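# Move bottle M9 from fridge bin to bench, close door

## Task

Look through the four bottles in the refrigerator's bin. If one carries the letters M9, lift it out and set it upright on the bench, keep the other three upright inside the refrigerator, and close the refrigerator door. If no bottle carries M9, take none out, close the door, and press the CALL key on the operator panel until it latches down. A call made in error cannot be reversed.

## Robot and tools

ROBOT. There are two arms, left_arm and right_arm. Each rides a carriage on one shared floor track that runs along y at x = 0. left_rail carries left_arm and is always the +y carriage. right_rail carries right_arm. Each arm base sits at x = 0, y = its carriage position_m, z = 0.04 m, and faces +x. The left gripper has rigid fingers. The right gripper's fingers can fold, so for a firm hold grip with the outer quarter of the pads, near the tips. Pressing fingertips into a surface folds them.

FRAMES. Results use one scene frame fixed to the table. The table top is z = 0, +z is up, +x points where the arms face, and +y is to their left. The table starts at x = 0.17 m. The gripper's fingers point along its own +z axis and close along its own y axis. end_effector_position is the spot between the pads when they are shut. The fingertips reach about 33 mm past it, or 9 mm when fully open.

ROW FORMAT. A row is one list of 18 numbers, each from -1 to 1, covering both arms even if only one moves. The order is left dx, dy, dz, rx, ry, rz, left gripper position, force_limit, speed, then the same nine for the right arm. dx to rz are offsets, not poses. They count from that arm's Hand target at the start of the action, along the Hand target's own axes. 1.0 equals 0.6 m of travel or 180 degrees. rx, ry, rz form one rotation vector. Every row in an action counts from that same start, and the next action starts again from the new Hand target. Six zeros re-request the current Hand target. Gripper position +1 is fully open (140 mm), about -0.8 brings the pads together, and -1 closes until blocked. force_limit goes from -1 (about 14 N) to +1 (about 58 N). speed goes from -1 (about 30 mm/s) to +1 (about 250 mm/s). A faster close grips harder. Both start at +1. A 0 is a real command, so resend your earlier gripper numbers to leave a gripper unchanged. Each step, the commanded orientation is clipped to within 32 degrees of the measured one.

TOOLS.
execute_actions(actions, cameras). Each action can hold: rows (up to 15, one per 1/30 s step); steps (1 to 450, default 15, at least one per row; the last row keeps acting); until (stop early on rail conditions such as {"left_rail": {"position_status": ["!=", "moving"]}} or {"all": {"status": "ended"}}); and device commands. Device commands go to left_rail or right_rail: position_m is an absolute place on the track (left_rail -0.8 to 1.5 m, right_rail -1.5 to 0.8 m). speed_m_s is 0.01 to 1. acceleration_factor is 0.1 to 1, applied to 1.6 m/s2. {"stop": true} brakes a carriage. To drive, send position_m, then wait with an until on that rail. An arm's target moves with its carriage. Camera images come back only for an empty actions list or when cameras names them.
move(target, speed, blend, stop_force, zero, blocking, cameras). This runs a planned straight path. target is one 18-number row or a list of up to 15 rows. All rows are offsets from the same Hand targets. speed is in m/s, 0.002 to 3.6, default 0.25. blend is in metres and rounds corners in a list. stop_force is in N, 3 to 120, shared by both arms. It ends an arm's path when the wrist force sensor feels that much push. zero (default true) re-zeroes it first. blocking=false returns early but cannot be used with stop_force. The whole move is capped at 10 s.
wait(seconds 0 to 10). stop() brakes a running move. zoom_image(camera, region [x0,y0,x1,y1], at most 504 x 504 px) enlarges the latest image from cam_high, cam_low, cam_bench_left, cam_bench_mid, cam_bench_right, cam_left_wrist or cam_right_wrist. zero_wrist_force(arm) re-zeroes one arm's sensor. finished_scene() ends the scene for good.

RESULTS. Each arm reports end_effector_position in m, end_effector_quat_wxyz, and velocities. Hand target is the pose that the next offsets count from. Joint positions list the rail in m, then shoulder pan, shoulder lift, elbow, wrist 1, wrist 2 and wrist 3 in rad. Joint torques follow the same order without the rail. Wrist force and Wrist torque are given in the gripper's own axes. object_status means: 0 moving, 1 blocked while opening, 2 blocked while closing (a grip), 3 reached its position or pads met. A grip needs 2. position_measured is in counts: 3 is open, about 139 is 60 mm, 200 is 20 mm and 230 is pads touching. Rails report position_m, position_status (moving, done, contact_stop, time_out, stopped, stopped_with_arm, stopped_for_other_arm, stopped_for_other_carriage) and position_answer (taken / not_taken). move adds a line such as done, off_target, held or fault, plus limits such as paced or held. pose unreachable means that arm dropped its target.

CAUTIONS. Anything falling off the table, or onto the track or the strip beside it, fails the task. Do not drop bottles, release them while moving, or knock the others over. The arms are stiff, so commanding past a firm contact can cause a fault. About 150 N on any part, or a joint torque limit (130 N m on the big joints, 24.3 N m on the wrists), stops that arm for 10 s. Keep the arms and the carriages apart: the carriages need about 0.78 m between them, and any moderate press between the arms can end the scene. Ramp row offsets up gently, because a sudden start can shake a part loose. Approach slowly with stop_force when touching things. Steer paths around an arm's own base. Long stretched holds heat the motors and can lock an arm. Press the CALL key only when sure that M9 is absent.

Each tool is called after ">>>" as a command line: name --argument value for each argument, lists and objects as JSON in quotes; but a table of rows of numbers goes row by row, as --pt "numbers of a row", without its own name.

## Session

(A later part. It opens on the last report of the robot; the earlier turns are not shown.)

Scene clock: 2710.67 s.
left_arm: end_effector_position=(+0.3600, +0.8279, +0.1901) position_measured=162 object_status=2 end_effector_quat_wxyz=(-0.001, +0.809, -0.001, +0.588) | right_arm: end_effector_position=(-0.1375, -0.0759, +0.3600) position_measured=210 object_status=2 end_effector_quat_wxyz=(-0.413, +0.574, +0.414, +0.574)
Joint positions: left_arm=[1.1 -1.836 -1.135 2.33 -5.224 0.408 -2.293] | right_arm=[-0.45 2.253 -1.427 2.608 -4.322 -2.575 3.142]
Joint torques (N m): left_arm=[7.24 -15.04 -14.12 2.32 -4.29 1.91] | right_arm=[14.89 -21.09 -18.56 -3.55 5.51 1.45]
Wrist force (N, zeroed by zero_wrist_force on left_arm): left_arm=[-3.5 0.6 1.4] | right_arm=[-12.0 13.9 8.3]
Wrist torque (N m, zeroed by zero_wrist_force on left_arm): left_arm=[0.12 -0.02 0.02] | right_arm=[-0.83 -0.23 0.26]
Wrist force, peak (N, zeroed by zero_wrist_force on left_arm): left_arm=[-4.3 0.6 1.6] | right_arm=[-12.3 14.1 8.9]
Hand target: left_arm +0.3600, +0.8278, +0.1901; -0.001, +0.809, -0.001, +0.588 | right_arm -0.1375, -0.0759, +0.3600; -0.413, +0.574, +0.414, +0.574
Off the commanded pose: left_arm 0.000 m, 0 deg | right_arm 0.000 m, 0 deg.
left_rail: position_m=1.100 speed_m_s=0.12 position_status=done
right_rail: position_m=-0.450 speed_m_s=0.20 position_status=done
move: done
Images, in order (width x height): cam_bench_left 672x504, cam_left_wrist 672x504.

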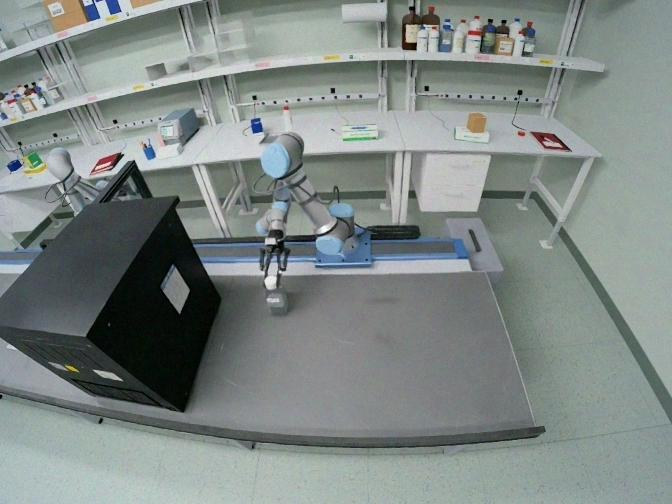

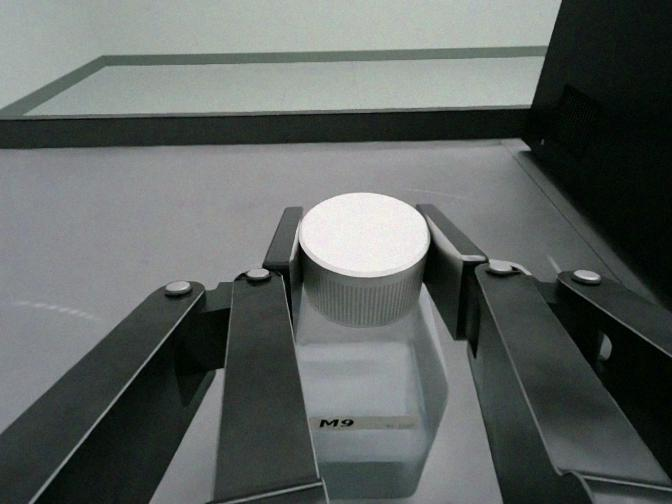

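>>> move --target '[-0.0634,0,0.0205,0,0,0,-0.98,1,-1, 0,0,0,0,0,0,-1,0,-1]' --speed 0.01 --stop_force 5 --cameras '["cam_left_wrist", "cam_bench_left"]'

>>> zoom_image --camera "cam_bench_left" --region '[220, 200, 420, 370]'

Scene clock: 2718.53 s.
left_arm: end_effector_position=(+0.3600, +0.8279, +0.1713) position_measured=162 object_status=2 end_effector_quat_wxyz=(-0.001, +0.809, -0.001, +0.588) | right_arm: end_effector_position=(-0.1375, -0.0759, +0.3600) position_measured=210 object_status=2 end_effector_quat_wxyz=(-0.413, +0.574, +0.414, +0.574)
Joint positions: left_arm=[1.1 -1.836 -1.078 2.332 -5.283 0.408 -2.293] | right_arm=[-0.45 2.253 -1.427 2.608 -4.322 -2.575 3.142]
Joint torques (N m): left_arm=[-6.8 -38.85 -2.67 4.77 -0.57 -0.94] | right_arm=[14.33 -21.07 -17.45 -3.46 5.5 1.49]
Wrist force (N, zeroed by zero_wrist_force on left_arm): left_arm=[-0.3 0.3 1.3] | right_arm=[-11.6 13.8 8.6]
Wrist torque (N m, zeroed by zero_wrist_force on left_arm): left_arm=[0.12 -0.06 0.01] | right_arm=[-0.85 -0.31 0.27]
Wrist force, peak (N, zeroed by zero_wrist_force on left_arm): left_arm=[12.3 -1.0 -0.8] | right_arm=[-12.1 14.3 8.8]
Hand target: left_arm +0.3600, +0.8279, +0.1713; -0.001, +0.809, -0.001, +0.588 (not the last commanded pose) | right_arm -0.1375, -0.0759, +0.3600; -0.413, +0.574, +0.414, +0.574
Off the commanded pose: left_arm 0.021 m, 0 deg | right_arm 0.000 m, 0 deg.
left_rail: position_m=1.100 speed_m_s=0.12 position_status=done
right_rail: position_m=-0.450 speed_m_s=0.20 position_status=done
move: contact (left_arm)
Images, in order (width x height): cam_bench_left 672x504, cam_left_wrist 672x504.

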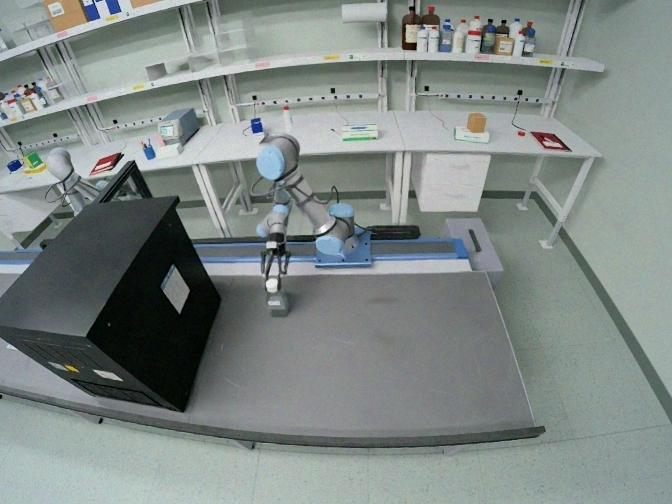

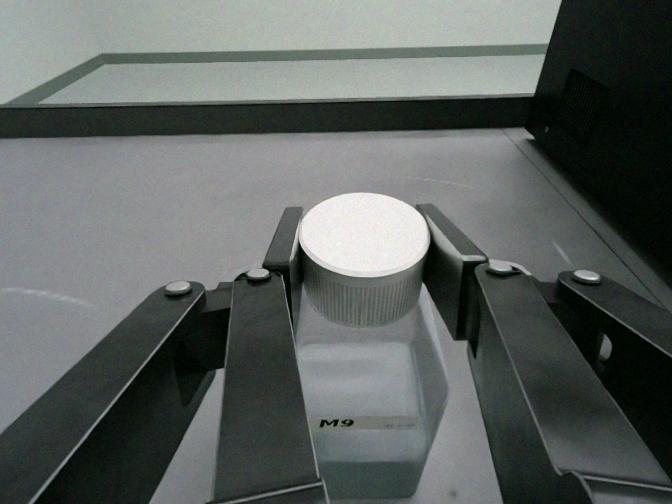

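Scaled by 2.520 from the camera's 672x504 image, which has a finer 960x720 frame.

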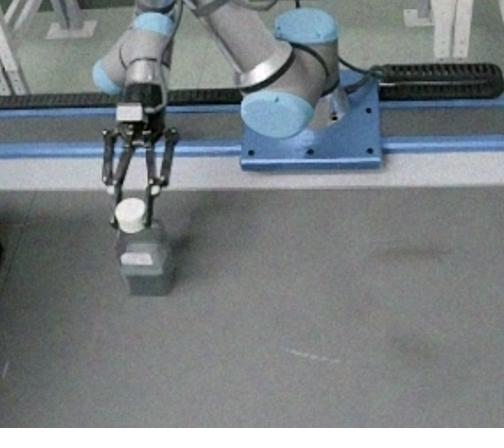

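>>> execute_actions --actions '[{"rows": [[0,0,0,0,0,0,0.1,-1,-1, 0,0,0,0,0,0,-1,0,-1]], "steps": 60}]' --cameras '["cam_left_wrist", "cam_bench_left"]'

>>> zoom_image --camera "cam_bench_left" --region '[220, 200, 420, 370]'

Scene clock: 2730.87 s.
left_arm: end_effector_position=(+0.3600, +0.8279, +0.1713) position_measured=117 object_status=3 end_effector_quat_wxyz=(-0.001, +0.809, -0.001, +0.588) | right_arm: end_effector_position=(-0.1375, -0.0759, +0.3600) position_measured=210 object_status=2 end_effector_quat_wxyz=(-0.413, +0.574, +0.414, +0.574)
Joint positions: left_arm=[1.1 -1.836 -1.078 2.332 -5.283 0.408 -2.293] | right_arm=[-0.45 2.253 -1.427 2.608 -4.322 -2.575 3.142]
Joint torques (N m): left_arm=[-3.36 -37.54 -10.75 4.35 -2.7 0.86] | right_arm=[13.74 -20.69 -17.56 -3.73 5.51 1.31]
Wrist force (N, zeroed by zero_wrist_force on left_arm): left_arm=[0.2 0.7 0.8] | right_arm=[-11.7 14.0 8.3]
Wrist torque (N m, zeroed by zero_wrist_force on left_arm): left_arm=[0.15 -0.03 0.04] | right_arm=[-0.81 -0.30 0.27]
Wrist force, peak (N, zeroed by zero_wrist_force on left_arm): left_arm=[-1.4 0.5 1.7] | right_arm=[-12.1 14.4 8.5]
Hand target: left_arm +0.3600, +0.8279, +0.1713; -0.001, +0.809, -0.001, +0.588 | right_arm -0.1375, -0.0759, +0.3600; -0.413, +0.574, +0.414, +0.574
Off the commanded pose: left_arm 0.000 m, 0 deg | right_arm 0.000 m, 0 deg.
left_rail: position_m=1.100 speed_m_s=0.12 position_status=done
right_rail: position_m=-0.450 speed_m_s=0.20 position_status=done
Images, in order (width x height): cam_bench_left 672x504, cam_left_wrist 672x504.

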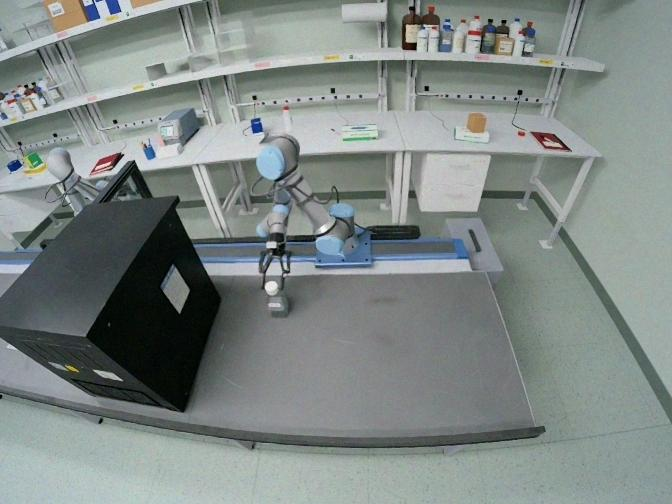

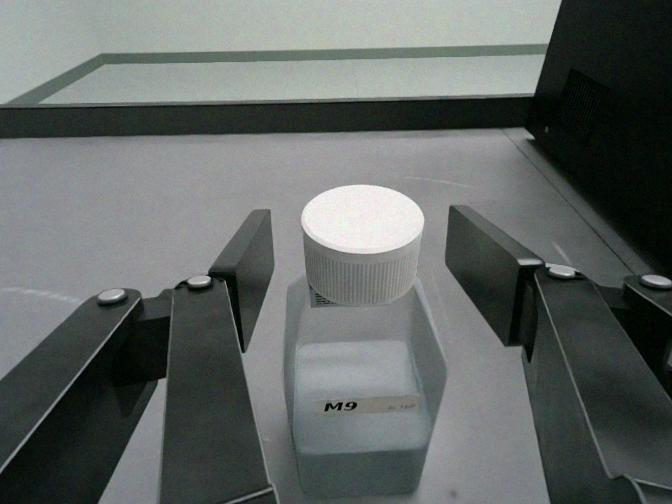

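Scaled by 2.520 from the camera's 672x504 image, which has a finer 960x720 frame.

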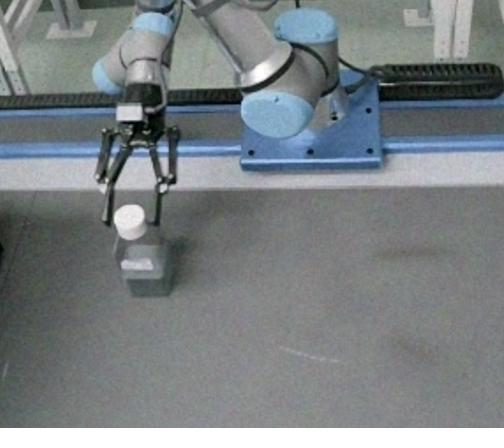

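>>> zoom_image --camera "cam_left_wrist" --region '[280, 370, 460, 500]'

>>> move --target '[0,0,-0.2,0,0,0,0.1,-1,-1, 0,0,0,0,0,0,-1,0,-1]' --speed 0.08 --cameras '["cam_left_wrist"]'

Scaled by 2.800 from the camera's 672x504 image, which has a finer 960x720 frame.

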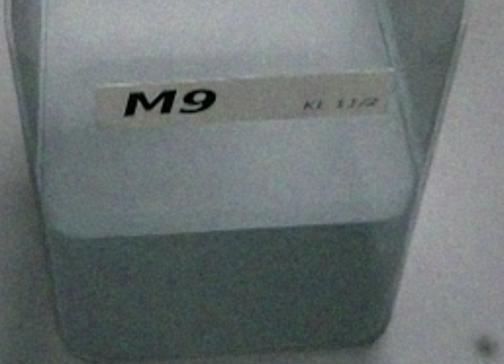

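Scene clock: 2736.80 s.
left_arm: end_effector_position=(+0.2459, +0.8278, +0.2083) position_measured=117 object_status=3 end_effector_quat_wxyz=(-0.001, +0.809, -0.001, +0.588) | right_arm: end_effector_position=(-0.1375, -0.0759, +0.3600) position_measured=210 object_status=2 end_effector_quat_wxyz=(-0.413, +0.574, +0.414, +0.574)
Joint positions: left_arm=[1.1 -2.255 -1.15 2.424 -4.889 0.742 -2.778] | right_arm=[-0.45 2.253 -1.427 2.608 -4.322 -2.575 3.142]
Joint torques (N m): left_arm=[-7.35 -35.35 5.27 4.93 0.7 -1.3] | right_arm=[13.24 -20.84 -17.5 -3.75 5.51 1.3]
Wrist force (N, zeroed by zero_wrist_force on left_arm): left_arm=[0.0 0.4 0.6] | right_arm=[-11.9 14.0 8.3]
Wrist torque (N m, zeroed by zero_wrist_force on left_arm): left_arm=[0.10 0.02 0.17] | right_arm=[-0.81 -0.25 0.27]
Wrist force, peak (N, zeroed by zero_wrist_force on left_arm): left_arm=[0.0 0.8 1.3] | right_arm=[-12.0 14.1 8.6]
Hand target: left_arm +0.2459, +0.8278, +0.2083; -0.001, +0.809, -0.001, +0.588 | right_arm -0.1375, -0.0759, +0.3600; -0.413, +0.574, +0.414, +0.574
Off the commanded pose: left_arm 0.000 m, 0 deg | right_arm 0.000 m, 0 deg.
left_rail: position_m=1.100 speed_m_s=0.12 position_status=done
right_rail: position_m=-0.450 speed_m_s=0.20 position_status=done
move: done
Images, in order (width x height): cam_left_wrist 672x504.

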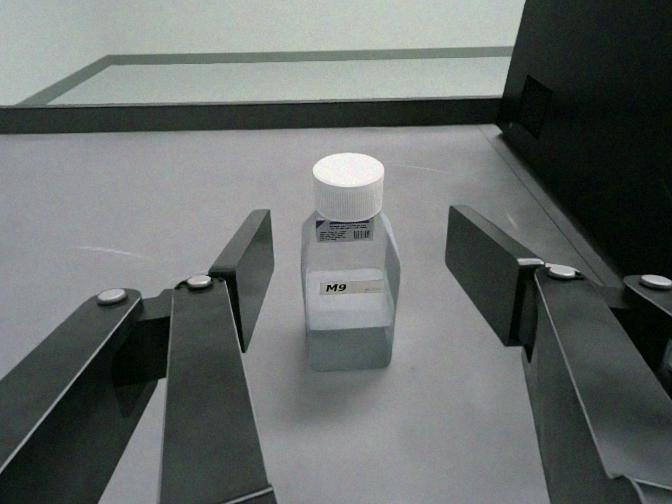

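>>> move --pt "0.2128 0.0463 -0.3248 0 0 0 0.1 -1 -1 0 0 0 0 0 0 -1 0 -1" --pt "0.2022 0.3308 -0.409 0 0.1 0 1 -1 0 0 0 0 0 0 0 -1 0 -1" --speed 0.15 --blend '[0.02, 0]'

>>> execute_actions --actions '[{"left_rail": {"position_m": 0.82, "speed_m_s": 0.25, "acceleration_factor": 0.3}}, {"steps": 300, "until": {"left_rail": {"position_status": ["!=", "moving"]}}}]' --cameras '["cam_left_wrist", "cam_bench_left"]'

Scene clock: 2755.47 s.
left_arm: end_effector_position=(+0.0497, +0.6288, +0.3987) position_measured=3 object_status=0 end_effector_quat_wxyz=(-0.001, +0.707, -0.001, +0.707) | right_arm: end_effector_position=(-0.1375, -0.0759, +0.3600) position_measured=210 object_status=2 end_effector_quat_wxyz=(-0.413, +0.574, +0.414, +0.574)
Joint positions: left_arm=[1.1 -2.327 -1 1.73 -3.87 0.756 -3.14] | right_arm=[-0.45 2.253 -1.427 2.608 -4.322 -2.575 3.142]
Joint torques (N m): left_arm=[7.19 -26.09 -22.93 3.21 -1.53 -1.22] | right_arm=[13.25 -21.18 -16.27 -4.14 5.55 1.18]
Wrist force (N, zeroed by zero_wrist_force on left_arm): left_arm=[-0.6 0.8 1.9] | right_arm=[-12.1 13.8 8.5]
Wrist torque (N m, zeroed by zero_wrist_force on left_arm): left_arm=[0.20 0.11 0.18] | right_arm=[-0.85 -0.19 0.27]
Wrist force, peak (N, zeroed by zero_wrist_force on left_arm): left_arm=[-1.0 2.3 1.5] | right_arm=[-12.0 14.4 8.6]
Hand target: left_arm +0.0497, +0.6288, +0.3987; -0.001, +0.707, -0.001, +0.707 | right_arm -0.1375, -0.0759, +0.3600; -0.413, +0.574, +0.414, +0.574
Off the commanded pose: left_arm 0.000 m, 0 deg | right_arm 0.000 m, 0 deg.
left_rail: position_m=1.100 speed_m_s=0.12 position_status=done
right_rail: position_m=-0.450 speed_m_s=0.20 position_status=done
move: done

Scene clock: 2757.37 s.
left_arm: end_effector_position=(+0.0497, +0.3488, +0.3987) position_measured=3 object_status=3 end_effector_quat_wxyz=(-0.001, +0.707, -0.001, +0.707) | right_arm: end_effector_position=(-0.1375, -0.0759, +0.3600) position_measured=210 object_status=2 end_effector_quat_wxyz=(-0.413, +0.574, +0.414, +0.574)
Joint positions: left_arm=[0.82 -2.327 -1 1.73 -3.87 0.756 -3.14] | right_arm=[-0.45 2.253 -1.427 2.608 -4.322 -2.575 3.142]
Joint torques (N m): left_arm=[3.56 -28.64 -18.73 2.42 0 -1.2] | right_arm=[13.52 -19.63 -17.97 -4.01 5.64 1.16]
Wrist force (N, zeroed by zero_wrist_force on left_arm): left_arm=[-0.6 0.9 1.8] | right_arm=[-11.8 13.8 8.3]
Wrist torque (N m, zeroed by zero_wrist_force on left_arm): left_arm=[0.22 0.12 0.19] | right_arm=[-0.85 -0.26 0.27]
Wrist force, peak (N, zeroed by zero_wrist_force on left_arm): left_arm=[-0.5 1.8 2.1] | right_arm=[-12.0 14.2 8.6]
Hand target: left_arm +0.0497, +0.3488, +0.3987; -0.001, +0.707, -0.001, +0.707 | right_arm -0.1375, -0.0759, +0.3600; -0.413, +0.574, +0.414, +0.574
Tool commands: left_gripper/position=+1.0 left_gripper/force_limit=-1.0 left_gripper/speed=+0.0 right_gripper/position=-1.0 right_gripper/force_limit=+0.0 right_gripper/speed=-1.0
Off the commanded pose: left_arm 0.000 m, 0 deg | right_arm 0.000 m, 0 deg.
left_rail: position_m=0.820 speed_m_s=0.25 position_status=done
right_rail: position_m=-0.450 speed_m_s=0.20 position_status=done
Images, in order (width x height): cam_bench_left 672x504, cam_left_wrist 672x504.

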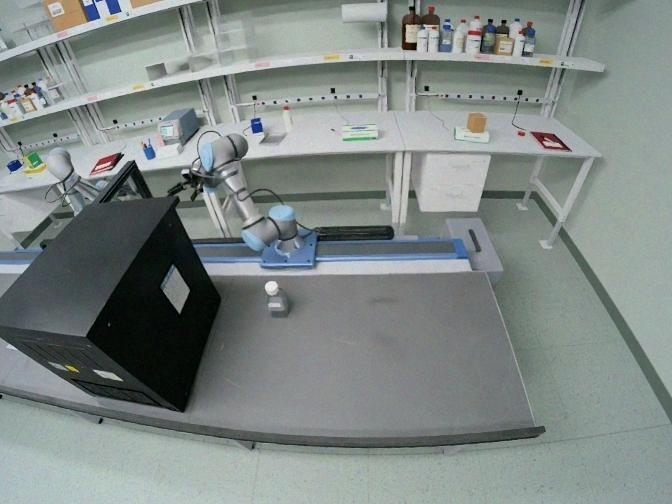

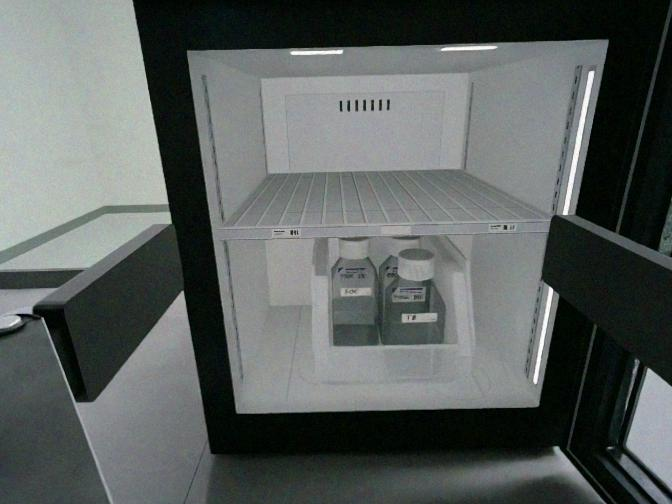

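>>> zoom_image --camera "cam_left_wrist" --region '[270, 210, 500, 420]'

>>> zoom_image --camera "cam_left_wrist" --region '[200, 240, 520, 500]'

Scaled by 2.191 from the camera's 672x504 image, which has a finer 960x720 frame.

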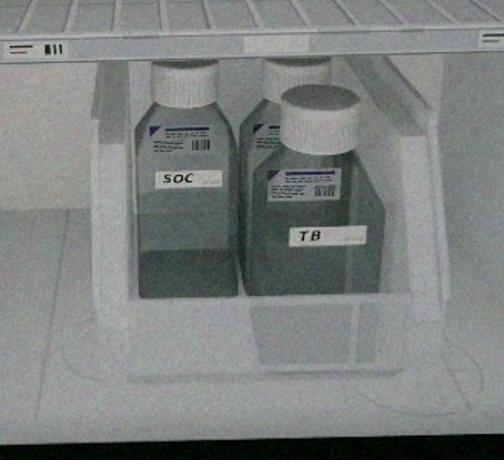

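Scaled by 1.575 from the camera's 672x504 image, which has a finer 960x720 frame.

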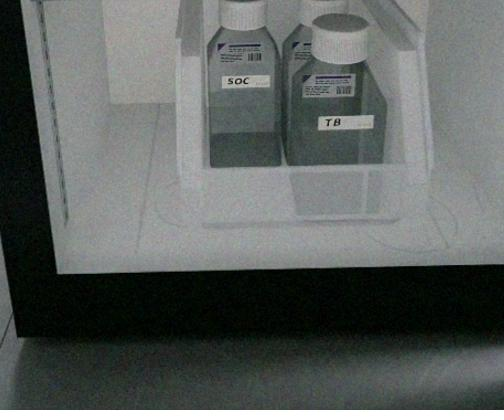

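>>> execute_actions --actions '[{"left_rail": {"position_m": 1.4, "speed_m_s": 0.3, "acceleration_factor": 0.3}}, {"steps": 300, "until": {"left_rail": {"position_status": ["!=", "moving"]}}}]' --cameras '["cam_bench_left", "cam_right_wrist"]'

Scene clock: 2776.20 s.
left_arm: end_effector_position=(+0.0497, +0.9288, +0.3987) position_measured=3 object_status=3 end_effector_quat_wxyz=(-0.001, +0.707, -0.001, +0.707) | right_arm: end_effector_position=(-0.1375, -0.0759, +0.3600) position_measured=210 object_status=2 end_effector_quat_wxyz=(-0.413, +0.574, +0.414, +0.574)
Joint positions: left_arm=[1.4 -2.327 -1 1.73 -3.87 0.756 -3.14] | right_arm=[-0.45 2.253 -1.427 2.608 -4.322 -2.575 3.142]
Joint torques (N m): left_arm=[-5.58 -48.98 -7.78 1.94 1.01 -0.57] | right_arm=[11.77 -19.76 -16.24 -4.34 5.65 1.15]
Wrist force (N, zeroed by zero_wrist_force on left_arm): left_arm=[-0.3 1.0 1.8] | right_arm=[-11.7 13.8 8.5]
Wrist torque (N m, zeroed by zero_wrist_force on left_arm): left_arm=[0.26 0.06 0.19] | right_arm=[-0.85 -0.28 0.27]
Wrist force, peak (N, zeroed by zero_wrist_force on left_arm): left_arm=[-0.4 2.3 1.9] | right_arm=[-12.4 14.0 8.8]
Hand target: left_arm +0.0497, +0.9288, +0.3987; -0.001, +0.707, -0.001, +0.707 | right_arm -0.1375, -0.0759, +0.3600; -0.413, +0.574, +0.414, +0.574
Tool commands: left_gripper/position=+1.0 left_gripper/force_limit=-1.0 left_gripper/speed=+0.0 right_gripper/position=-1.0 right_gripper/force_limit=+0.0 right_gripper/speed=-1.0
Off the commanded pose: left_arm 0.000 m, 0 deg | right_arm 0.000 m, 0 deg.
left_rail: position_m=1.400 speed_m_s=0.30 position_status=done
right_rail: position_m=-0.450 speed_m_s=0.20 position_status=done
Images, in order (width x height): cam_bench_left 672x504, cam_right_wrist 672x504.

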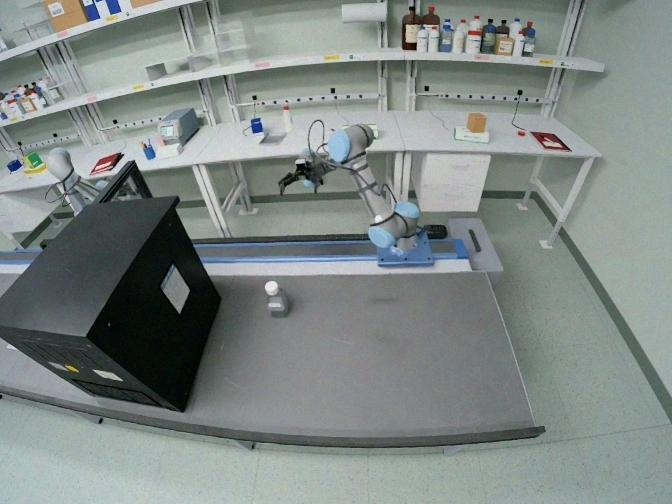

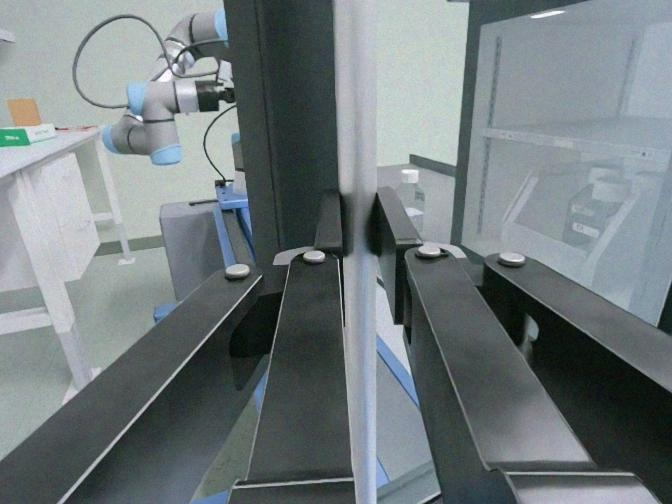

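>>> move --pt "0 0 0 0 0 0 1 -1 0 0 -0.034 0.057 -0.0089 0 0 -1 0 -1" --pt "0 0 0 0 0 0 1 -1 0 0 -0.0635 0.116 -0.0188 0 0 -1 0 -1" --pt "0 0 0 0 0 0 1 -1 0 0 -0.0882 0.1772 -0.0286 0 0 -1 0 -1" --pt "0 0 0 0 0 0 1 -1 0 0 -0.107 0.24 -0.0385 0 0 -1 0 -1" --pt "0 0 0 0 0 0 1 -1 0 0 -0.1207 0.3043 -0.0485 0 0 -1 0 -1" --pt "0 0 0 0 0 0 1 -1 0 0 -0.129 0.3697 -0.0582 0 0 -1 0 -1" --speed 0.06 --blend '[0.006, 0.006, 0.006, 0.006, 0.006, 0]' --cameras '["cam_right_wrist"]'

Scene clock: 2827.37 s.
left_arm: end_effector_position=(+0.0497, +0.9288, +0.3987) position_measured=3 object_status=3 end_effector_quat_wxyz=(-0.001, +0.707, -0.001, +0.707) | right_arm: end_effector_position=(-0.1407, +0.1590, +0.3600) position_measured=210 object_status=2 end_effector_quat_wxyz=(-0.359, +0.609, +0.359, +0.609)
Joint positions: left_arm=[1.4 -2.327 -1 1.73 -3.87 0.756 -3.14] | right_arm=[-0.45 1.98 -1.09 2.04 -4.091 -2.484 3.142]
Joint torques (N m): left_arm=[6.3 -49.26 -9.8 3.34 1.13 0.22] | right_arm=[-6.11 -27.54 -24.72 0.87 3.64 -1.53]
Wrist force (N, zeroed by zero_wrist_force on left_arm): left_arm=[-0.1 1.0 1.9] | right_arm=[3.3 3.3 -1.3]
Wrist torque (N m, zeroed by zero_wrist_force on left_arm): left_arm=[0.24 0.02 0.19] | right_arm=[-0.97 -0.05 0.35]
Wrist force, peak (N, zeroed by zero_wrist_force on left_arm): left_arm=[-0.7 1.1 2.2] | right_arm=[-12.2 14.1 8.8]
Hand target: left_arm +0.0497, +0.9288, +0.3987; -0.001, +0.707, -0.001, +0.707 | right_arm -0.1408, +0.1591, +0.3600; -0.359, +0.609, +0.359, +0.609
Off the commanded pose: left_arm 0.000 m, 0 deg | right_arm 0.000 m, 0 deg.
left_rail: position_m=1.400 speed_m_s=0.30 position_status=done
right_rail: position_m=-0.450 speed_m_s=0.20 position_status=done
move: done
Images, in order (width x height): cam_right_wrist 672x504.

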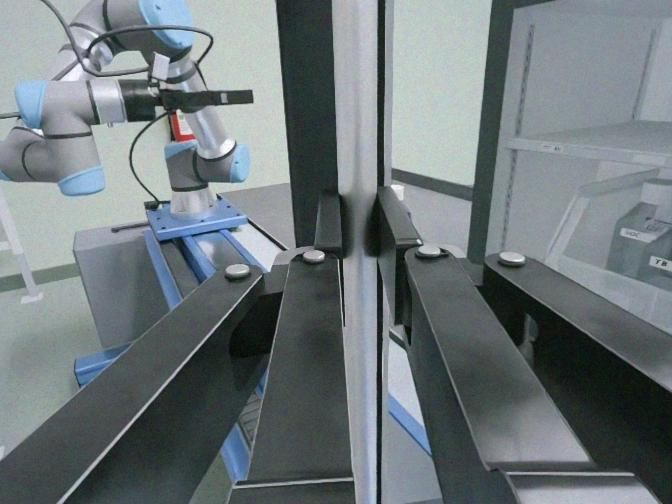

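>>> move --pt "0 0 0 0 0 0 1 -1 0 0 -0.0138 0.0638 -0.0098 0 0 -1 0 -1" --pt "0 0 0 0 0 0 1 -1 0 0 -0.0222 0.1288 -0.0197 0 0 -1 0 -1" --pt "0 0 0 0 0 0 1 -1 0 0 -0.0248 0.1945 -0.0295 0 0 -1 0 -1" --pt "0 0 0 0 0 0 1 -1 0 0 -0.0217 0.2598 -0.0394 0 0 -1 0 -1" --pt "0 0 0 0 0 0 1 -1 0 0 -0.0128 0.3247 -0.0492 0 0 -1 0 -1" --pt "0 0 0 0 0 0 1 -1 0 0 0.0015 0.3883 -0.0591 0 0 -1 0 -1" --pt "0 0 0 0 0 0 1 -1 0 0 0.0213 0.4508 -0.0689 0 0 -1 0 -1" --pt "0 0 0 0 0 0 1 -1 0 0 0.0468 0.511 -0.0788 0 0 -1 0 -1" --speed 0.06 --blend '[0.006, 0.006, 0.006, 0.006, 0.006, 0.006, 0.006, 0]' --cameras '["cam_right_wrist"]'

Scene clock: 2854.07 s.
left_arm: end_effector_position=(+0.0497, +0.9288, +0.3987) position_measured=3 object_status=3 end_effector_quat_wxyz=(-0.001, +0.707, -0.001, +0.707) | right_arm: end_effector_position=(+0.0321, +0.4138, +0.3599) position_measured=210 object_status=2 end_effector_quat_wxyz=(-0.281, +0.649, +0.282, +0.649)
Joint positions: left_arm=[1.4 -2.327 -1 1.73 -3.87 0.756 -3.14] | right_arm=[-0.45 1.644 -0.709 1.301 -3.733 -2.396 3.141]
Joint torques (N m): left_arm=[6.1 -49.8 -11.64 3.26 1.05 0.66] | right_arm=[-17.59 -40.36 -21.16 1.7 -3.03 -2.25]
Wrist force (N, zeroed by zero_wrist_force on left_arm): left_arm=[-0.3 0.8 2.0] | right_arm=[15.6 -17.4 1.4]
Wrist torque (N m, zeroed by zero_wrist_force on left_arm): left_arm=[0.21 0.05 0.19] | right_arm=[-0.52 0.13 0.43]
Wrist force, peak (N, zeroed by zero_wrist_force on left_arm): left_arm=[-0.6 1.2 2.2] | right_arm=[17.1 -27.9 3.3]
Hand target: left_arm +0.0497, +0.9288, +0.3987; -0.001, +0.707, -0.001, +0.707 | right_arm +0.0321, +0.4139, +0.3599; -0.281, +0.649, +0.282, +0.649
Off the commanded pose: left_arm 0.000 m, 0 deg | right_arm 0.000 m, 0 deg.
left_rail: position_m=1.400 speed_m_s=0.30 position_status=done
right_rail: position_m=-0.450 speed_m_s=0.20 position_status=done
move: done
Images, in order (width x height): cam_right_wrist 672x504.

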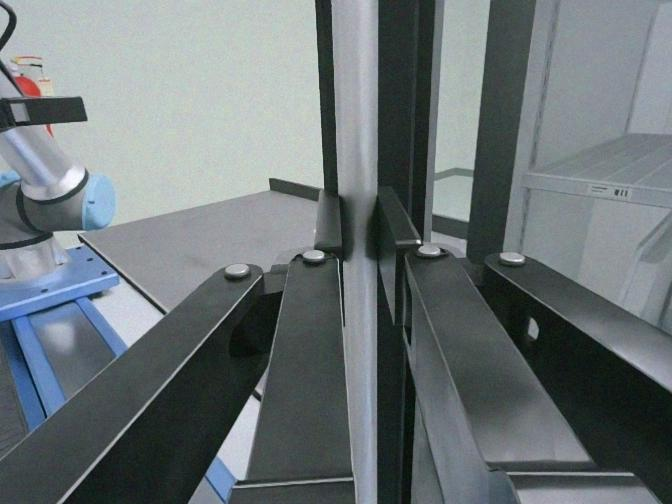

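>>> wait --seconds 0.1 --cameras '["cam_right_wrist", "cam_high"]'

Scene clock: 2884.93 s.
left_arm: end_effector_position=(+0.0497, +0.9288, +0.3987) position_measured=3 object_status=3 end_effector_quat_wxyz=(-0.001, +0.707, -0.001, +0.707) | right_arm: end_effector_position=(+0.0321, +0.4139, +0.3599) position_measured=210 object_status=2 end_effector_quat_wxyz=(-0.281, +0.649, +0.282, +0.649)
Joint positions: left_arm=[1.4 -2.327 -1 1.73 -3.87 0.756 -3.14] | right_arm=[-0.45 1.644 -0.709 1.3 -3.733 -2.396 3.141]
Joint torques (N m): left_arm=[6.21 -49.35 -13.02 3.31 1.15 0.66] | right_arm=[3.38 -40.79 -17.82 1.79 -2.86 -1.82]
Wrist force (N, zeroed by zero_wrist_force on left_arm): left_arm=[-0.4 0.9 1.9] | right_arm=[15.3 -16.4 1.4]
Wrist torque (N m, zeroed by zero_wrist_force on left_arm): left_arm=[0.23 0.07 0.18] | right_arm=[-0.46 0.13 0.44]
Wrist force, peak (N, zeroed by zero_wrist_force on left_arm): left_arm=[-0.7 1.1 2.2] | right_arm=[15.5 -16.9 1.5]
Hand target: left_arm +0.0497, +0.9288, +0.3987; -0.001, +0.707, -0.001, +0.707 | right_arm +0.0321, +0.4139, +0.3599; -0.281, +0.649, +0.282, +0.649
Tool commands: left_gripper/position=+1.0 left_gripper/force_limit=-1.0 left_gripper/speed=+0.0 right_gripper/position=-1.0 right_gripper/force_limit=+0.0 right_gripper/speed=-1.0
Off the commanded pose: left_arm 0.000 m, 0 deg | right_arm 0.000 m, 0 deg.
left_rail: position_m=1.400 speed_m_s=0.30 position_status=done
right_rail: position_m=-0.450 speed_m_s=0.20 position_status=done
wait: 0.10 s; at rest from the start
Images, in order (width x height): cam_high 672x504, cam_right_wrist 672x504.

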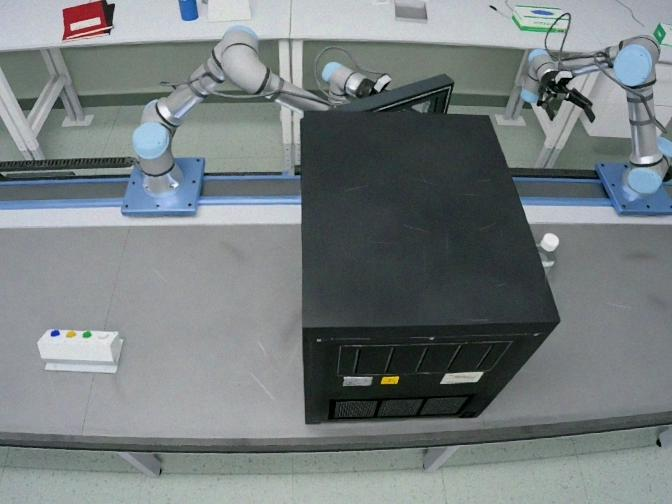

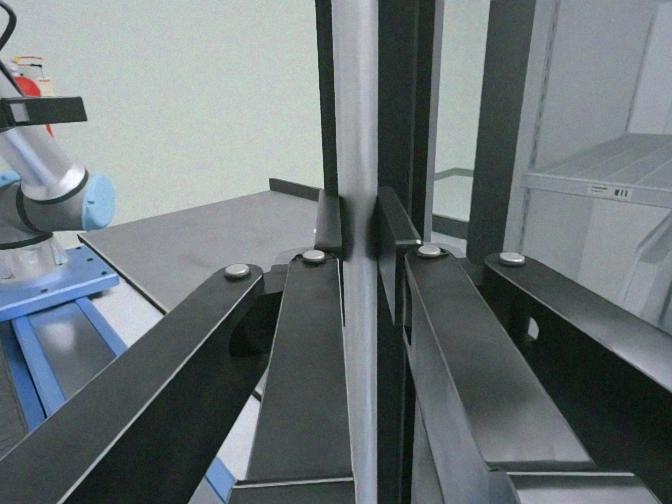

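>>> move --pt "0 0 0 0 0 0 1 -1 0 0 0.0142 0.064 -0.0101 0 0 -1 0 -1" --pt "0 0 0 0 0 0 1 -1 0 0 0.035 0.126 -0.02 0 0 -1 0 -1" --speed 0.06 --blend 0.006 --cameras '["cam_right_wrist"]'

Scene clock: 2891.33 s.
left_arm: end_effector_position=(+0.0497, +0.9288, +0.3987) position_measured=3 object_status=3 end_effector_quat_wxyz=(-0.001, +0.707, -0.001, +0.707) | right_arm: end_effector_position=(+0.0990, +0.4547, +0.3599) position_measured=210 object_status=2 end_effector_quat_wxyz=(-0.261, +0.657, +0.261, +0.657)
Joint positions: left_arm=[1.4 -2.327 -1 1.73 -3.87 0.756 -3.14] | right_arm=[-0.45 1.562 -0.618 1.12 -3.643 -2.377 3.141]
Joint torques (N m): left_arm=[6.55 -49.66 -13.72 3.27 1.13 0.65] | right_arm=[-10.93 -45.25 -24.28 1.61 0.78 -2.12]
Wrist force (N, zeroed by zero_wrist_force on left_arm): left_arm=[-0.4 0.8 2.1] | right_arm=[11.4 -5.4 -0.6]
Wrist torque (N m, zeroed by zero_wrist_force on left_arm): left_arm=[0.20 0.07 0.19] | right_arm=[-0.64 0.09 0.33]
Wrist force, peak (N, zeroed by zero_wrist_force on left_arm): left_arm=[-0.6 1.0 2.2] | right_arm=[17.6 -24.7 3.6]
Hand target: left_arm +0.0497, +0.9288, +0.3987; -0.001, +0.707, -0.001, +0.707 | right_arm +0.0990, +0.4547, +0.3599; -0.261, +0.657, +0.261, +0.657
Off the commanded pose: left_arm 0.000 m, 0 deg | right_arm 0.000 m, 0 deg.
left_rail: position_m=1.400 speed_m_s=0.30 position_status=done
right_rail: position_m=-0.450 speed_m_s=0.20 position_status=done
move: done
Images, in order (width x height): cam_right_wrist 672x504.

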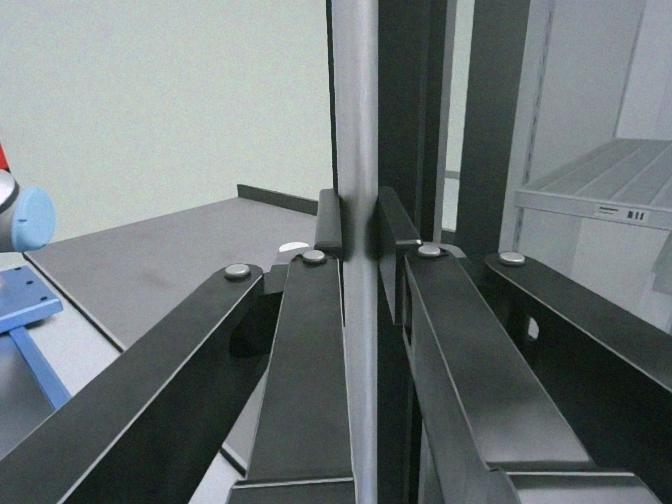

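>>> move --pt "0 0 0 0 0 0 1 -1 0 0 0.0224 0.0611 -0.0102 0 0 -1 0 -1" --pt "0 0 0 0 0 0 1 -1 0 0 0.0501 0.1202 -0.0199 0 0 -1 0 -1" --speed 0.05 --blend 0.006 --cameras '["cam_right_wrist"]'

Scene clock: 2910.03 s.
left_arm: end_effector_position=(+0.0497, +0.9288, +0.3987) position_measured=3 object_status=3 end_effector_quat_wxyz=(-0.001, +0.707, -0.001, +0.707) | right_arm: end_effector_position=(+0.1721, +0.4823, +0.3599) position_measured=210 object_status=2 end_effector_quat_wxyz=(-0.240, +0.665, +0.240, +0.665)
Joint positions: left_arm=[1.4 -2.327 -1 1.73 -3.87 0.756 -3.14] | right_arm=[-0.45 1.48 -0.534 0.951 -3.558 -2.358 3.141]
Joint torques (N m): left_arm=[6.12 -49.59 -15.19 3.33 1.14 0.74] | right_arm=[-10.79 -48.32 -25.41 1.43 0.18 -2.05]
Wrist force (N, zeroed by zero_wrist_force on left_arm): left_arm=[-0.2 1.0 2.0] | right_arm=[11.0 -7.0 0.6]
Wrist torque (N m, zeroed by zero_wrist_force on left_arm): left_arm=[0.25 0.03 0.19] | right_arm=[-0.68 0.13 0.34]
Wrist force, peak (N, zeroed by zero_wrist_force on left_arm): left_arm=[-0.4 1.0 2.3] | right_arm=[14.2 -23.0 7.2]
Hand target: left_arm +0.0497, +0.9288, +0.3987; -0.001, +0.707, -0.001, +0.707 | right_arm +0.1721, +0.4823, +0.3599; -0.240, +0.665, +0.240, +0.665
Off the commanded pose: left_arm 0.000 m, 0 deg | right_arm 0.000 m, 0 deg.
left_rail: position_m=1.400 speed_m_s=0.30 position_status=done
right_rail: position_m=-0.450 speed_m_s=0.20 position_status=done
move: done
Images, in order (width x height): cam_right_wrist 672x504.

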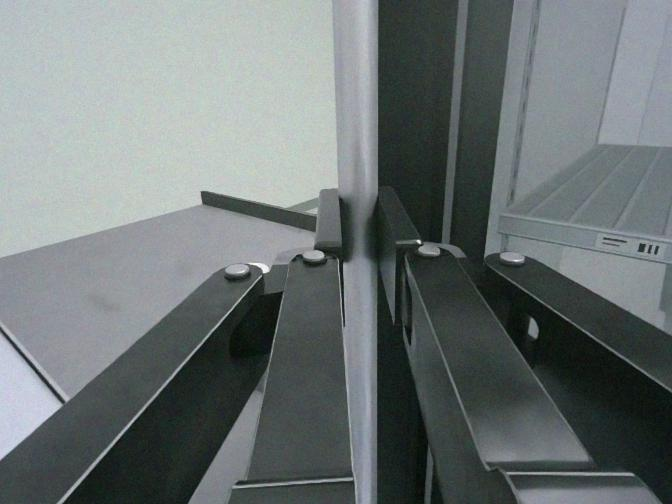

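>>> move --target '[0,0,0,0,0,0,1,-1,0, 0,0.0228,0.0467,-0.0078,0,0,-1,0,-1]' --speed 0.03 --cameras '["cam_right_wrist"]'

Scene clock: 2919.30 s.
left_arm: end_effector_position=(+0.0497, +0.9288, +0.3987) position_measured=3 object_status=3 end_effector_quat_wxyz=(-0.001, +0.707, -0.001, +0.707) | right_arm: end_effector_position=(+0.2024, +0.4897, +0.3599) position_measured=210 object_status=2 end_effector_quat_wxyz=(-0.232, +0.668, +0.232, +0.668)
Joint positions: left_arm=[1.4 -2.327 -1 1.73 -3.87 0.756 -3.14] | right_arm=[-0.45 1.447 -0.503 0.887 -3.526 -2.349 3.141]
Joint torques (N m): left_arm=[6.08 -49.69 -16.86 3.28 1.08 0.73] | right_arm=[-6.04 -47.8 -27.06 1.58 1.64 -1.94]
Wrist force (N, zeroed by zero_wrist_force on left_arm): left_arm=[-0.4 0.9 1.9] | right_arm=[9.9 -3.1 -1.2]
Wrist torque (N m, zeroed by zero_wrist_force on left_arm): left_arm=[0.22 0.06 0.19] | right_arm=[-0.78 0.14 0.32]
Wrist force, peak (N, zeroed by zero_wrist_force on left_arm): left_arm=[-0.6 1.0 2.2] | right_arm=[12.0 -13.4 3.3]
Hand target: left_arm +0.0497, +0.9288, +0.3987; -0.001, +0.707, -0.001, +0.707 | right_arm +0.2024, +0.4897, +0.3599; -0.232, +0.668, +0.232, +0.668
Off the commanded pose: left_arm 0.000 m, 0 deg | right_arm 0.000 m, 0 deg.
left_rail: position_m=1.400 speed_m_s=0.30 position_status=done
right_rail: position_m=-0.450 speed_m_s=0.20 position_status=done
move: done
Images, in order (width x height): cam_right_wrist 672x504.

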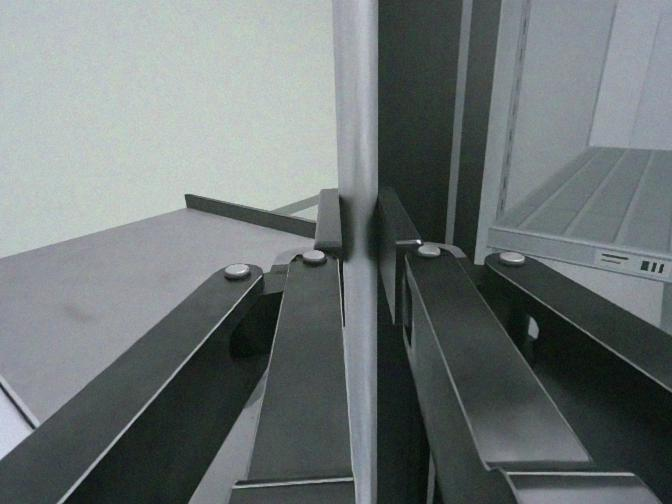

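>>> move --target '[0,0,0,0,0,0,1,-1,0, 0,0.0154,0.0286,-0.0047,0,0,-1,0,-1]' --speed 0.02 --cameras '["cam_right_wrist"]'

Scene clock: 2930.27 s.
left_arm: end_effector_position=(+0.0497, +0.9288, +0.3987) position_measured=3 object_status=3 end_effector_quat_wxyz=(-0.001, +0.707, -0.001, +0.707) | right_arm: end_effector_position=(+0.2216, +0.4931, +0.3599) position_measured=210 object_status=2 end_effector_quat_wxyz=(-0.227, +0.670, +0.227, +0.670)
Joint positions: left_arm=[1.4 -2.327 -1 1.73 -3.87 0.756 -3.14] | right_arm=[-0.45 1.427 -0.485 0.85 -3.507 -2.343 3.141]
Joint torques (N m): left_arm=[6.01 -49.83 -18.46 3.3 1.14 0.76] | right_arm=[-8.63 -49.68 -27.83 1.29 1.24 -1.84]
Wrist force (N, zeroed by zero_wrist_force on left_arm): left_arm=[-0.5 0.8 2.2] | right_arm=[10.2 -3.9 0.3]
Wrist torque (N m, zeroed by zero_wrist_force on left_arm): left_arm=[0.20 0.10 0.18] | right_arm=[-0.77 0.11 0.30]
Wrist force, peak (N, zeroed by zero_wrist_force on left_arm): left_arm=[-0.6 1.2 2.2] | right_arm=[10.5 -6.6 1.1]
Hand target: left_arm +0.0497, +0.9288, +0.3987; -0.001, +0.707, -0.001, +0.707 | right_arm +0.2216, +0.4931, +0.3599; -0.227, +0.670, +0.227, +0.670
Off the commanded pose: left_arm 0.000 m, 0 deg | right_arm 0.000 m, 0 deg.
left_rail: position_m=1.400 speed_m_s=0.30 position_status=done
right_rail: position_m=-0.450 speed_m_s=0.20 position_status=done
move: done
Images, in order (width x height): cam_right_wrist 672x504.

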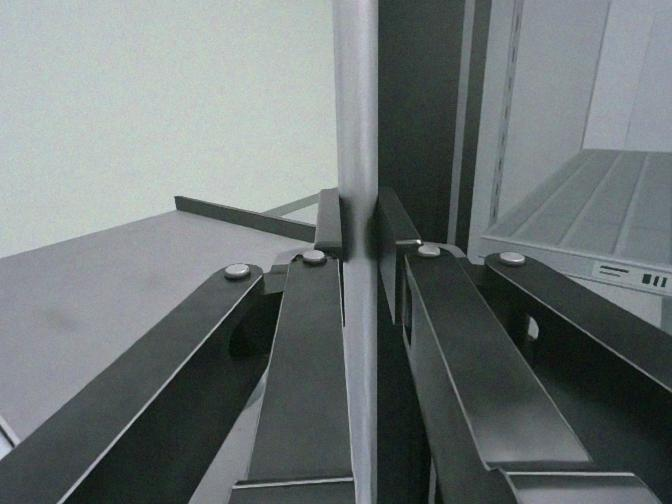

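>>> move --target '[0,0,0,0,0,0,1,-1,0, 0,0.0082,0.0149,-0.0026,0,0,-1,0,-1]' --speed 0.01 --cameras '["cam_right_wrist"]'

Scene clock: 2941.37 s.
left_arm: end_effector_position=(+0.0497, +0.9288, +0.3987) position_measured=3 object_status=3 end_effector_quat_wxyz=(-0.001, +0.707, -0.001, +0.707) | right_arm: end_effector_position=(+0.2317, +0.4946, +0.3599) position_measured=210 object_status=2 end_effector_quat_wxyz=(-0.224, +0.671, +0.225, +0.671)
Joint positions: left_arm=[1.4 -2.327 -1 1.73 -3.87 0.756 -3.14] | right_arm=[-0.45 1.416 -0.475 0.83 -3.497 -2.341 3.141]
Joint torques (N m): left_arm=[6.02 -49.73 -20.06 3.27 1.19 0.76] | right_arm=[5.38 -50.08 -28.13 0.98 1.99 -1.91]
Wrist force (N, zeroed by zero_wrist_force on left_arm): left_arm=[-0.5 0.8 1.9] | right_arm=[12.4 -1.2 17.9]
Wrist torque (N m, zeroed by zero_wrist_force on left_arm): left_arm=[0.21 0.09 0.18] | right_arm=[-0.67 0.16 0.29]
Wrist force, peak (N, zeroed by zero_wrist_force on left_arm): left_arm=[-0.5 0.9 2.4] | right_arm=[12.5 -1.8 18.1]
Hand target: left_arm +0.0497, +0.9288, +0.3987; -0.001, +0.707, -0.001, +0.707 | right_arm +0.2317, +0.4947, +0.3599; -0.224, +0.671, +0.225, +0.671
Off the commanded pose: left_arm 0.000 m, 0 deg | right_arm 0.000 m, 0 deg.
left_rail: position_m=1.400 speed_m_s=0.30 position_status=done
right_rail: position_m=-0.450 speed_m_s=0.20 position_status=done
move: done
Images, in order (width x height): cam_right_wrist 672x504.

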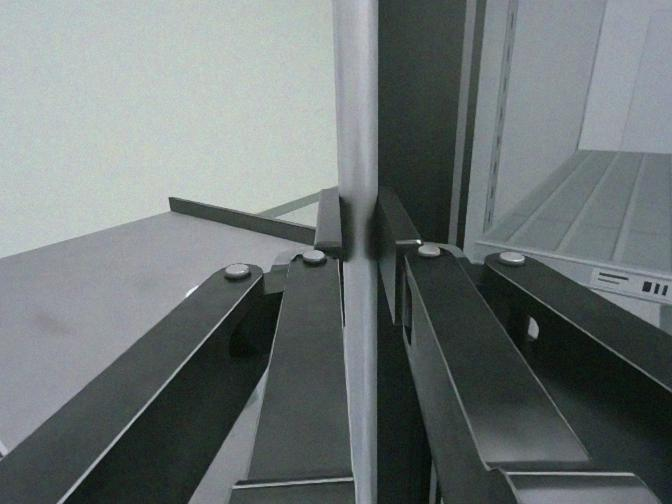

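>>> move --target '[0,0,0,0,0,0,1,-1,0, 0,0.0008,0.0015,0,0,0,-1,0,-1]' --speed 0.005 --cameras '[]'

Scene clock: 2952.50 s.
left_arm: end_effector_position=(+0.0497, +0.9288, +0.3987) position_measured=3 object_status=3 end_effector_quat_wxyz=(-0.001, +0.707, -0.001, +0.707) | right_arm: end_effector_position=(+0.2327, +0.4948, +0.3599) position_measured=210 object_status=2 end_effector_quat_wxyz=(-0.224, +0.671, +0.225, +0.671)
Joint positions: left_arm=[1.4 -2.327 -1 1.73 -3.87 0.756 -3.14] | right_arm=[-0.45 1.415 -0.474 0.829 -3.496 -2.34 3.141]
Joint torques (N m): left_arm=[6.05 -49.85 -20.92 3.27 1.15 0.69] | right_arm=[3.45 -50.08 -26.47 0.84 2.42 -1.91]
Wrist force (N, zeroed by zero_wrist_force on left_arm): left_arm=[-0.3 0.9 2.2] | right_arm=[12.2 -0.4 16.3]
Wrist torque (N m, zeroed by zero_wrist_force on left_arm): left_arm=[0.22 0.05 0.19] | right_arm=[-0.67 0.17 0.29]
Wrist force, peak (N, zeroed by zero_wrist_force on left_arm): left_arm=[-0.4 0.9 2.4] | right_arm=[13.5 -1.8 18.6]
Hand target: left_arm +0.0497, +0.9288, +0.3987; -0.001, +0.707, -0.001, +0.707 | right_arm +0.2327, +0.4948, +0.3599; -0.224, +0.671, +0.225, +0.671
Off the commanded pose: left_arm 0.000 m, 0 deg | right_arm 0.000 m, 0 deg.
left_rail: position_m=1.400 speed_m_s=0.30 position_status=done
right_rail: position_m=-0.450 speed_m_s=0.20 position_status=done
move: done
No camera images: "cameras" was empty.

>>> move --target '[0,0,0,0,0,0,1,-1,0, 0,0.0008,0.0015,0,0,0,-1,0,-1]' --speed 0.005 --cameras '[]'

>>> move --target '[0,0,0,0,0,0,1,-1,0, 0,0.0008,0.0015,0,0,0,-1,0,-1]' --speed 0.005 --cameras '[]'

Scene clock: 2959.40 s.
left_arm: end_effector_position=(+0.0497, +0.9288, +0.3987) position_measured=3 object_status=3 end_effector_quat_wxyz=(-0.001, +0.707, -0.001, +0.707) | right_arm: end_effector_position=(+0.2337, +0.4949, +0.3599) position_measured=210 object_status=2 end_effector_quat_wxyz=(-0.224, +0.671, +0.225, +0.671)
Joint positions: left_arm=[1.4 -2.327 -1 1.73 -3.87 0.756 -3.14] | right_arm=[-0.45 1.413 -0.474 0.828 -3.496 -2.338 3.141]
Joint torques (N m): left_arm=[6.22 -49.66 -21.17 3.18 1.1 0.79] | right_arm=[2.39 -49.69 -27.44 1.14 3 -1.95]
Wrist force (N, zeroed by zero_wrist_force on left_arm): left_arm=[-0.5 0.9 2.0] | right_arm=[11.3 0.7 11.5]
Wrist torque (N m, zeroed by zero_wrist_force on left_arm): left_arm=[0.22 0.08 0.19] | right_arm=[-0.80 0.18 0.29]
Wrist force, peak (N, zeroed by zero_wrist_force on left_arm): left_arm=[-0.4 1.3 2.2] | right_arm=[12.6 -0.6 16.7]
Hand target: left_arm +0.0497, +0.9288, +0.3987; -0.001, +0.707, -0.001, +0.707 | right_arm +0.2337, +0.4949, +0.3599; -0.224, +0.671, +0.225, +0.671
Off the commanded pose: left_arm 0.000 m, 0 deg | right_arm 0.000 m, 0 deg.
left_rail: position_m=1.400 speed_m_s=0.30 position_status=done
right_rail: position_m=-0.450 speed_m_s=0.20 position_status=done
move: done
No camera images: "cameras" was empty.

Scene clock: 2960.10 s.
left_arm: end_effector_position=(+0.0497, +0.9288, +0.3987) position_measured=3 object_status=3 end_effector_quat_wxyz=(-0.001, +0.707, -0.001, +0.707) | right_arm: end_effector_position=(+0.2347, +0.4951, +0.3599) position_measured=210 object_status=2 end_effector_quat_wxyz=(-0.224, +0.671, +0.225, +0.671)
Joint positions: left_arm=[1.4 -2.327 -1 1.73 -3.87 0.756 -3.14] | right_arm=[-0.45 1.412 -0.473 0.827 -3.496 -2.337 3.141]
Joint torques (N m): left_arm=[6.45 -50.09 -21.53 3.35 1.12 0.67] | right_arm=[-7.37 -50.61 -29.34 1.54 3.34 -2.08]
Wrist force (N, zeroed by zero_wrist_force on left_arm): left_arm=[-0.6 1.0 2.1] | right_arm=[8.1 2.0 -6.9]
Wrist torque (N m, zeroed by zero_wrist_force on left_arm): left_arm=[0.25 0.11 0.19] | right_arm=[-0.86 0.10 0.29]
Wrist force, peak (N, zeroed by zero_wrist_force on left_arm): left_arm=[-0.6 0.9 2.2] | right_arm=[11.6 0.8 11.3]
Hand target: left_arm +0.0497, +0.9288, +0.3987; -0.001, +0.707, -0.001, +0.707 | right_arm +0.2347, +0.4951, +0.3599; -0.224, +0.671, +0.225, +0.671
Off the commanded pose: left_arm 0.000 m, 0 deg | right_arm 0.000 m, 0 deg.
left_rail: position_m=1.400 speed_m_s=0.30 position_status=done
right_rail: position_m=-0.450 speed_m_s=0.20 position_status=done
move: done
No camera images: "cameras" was empty.


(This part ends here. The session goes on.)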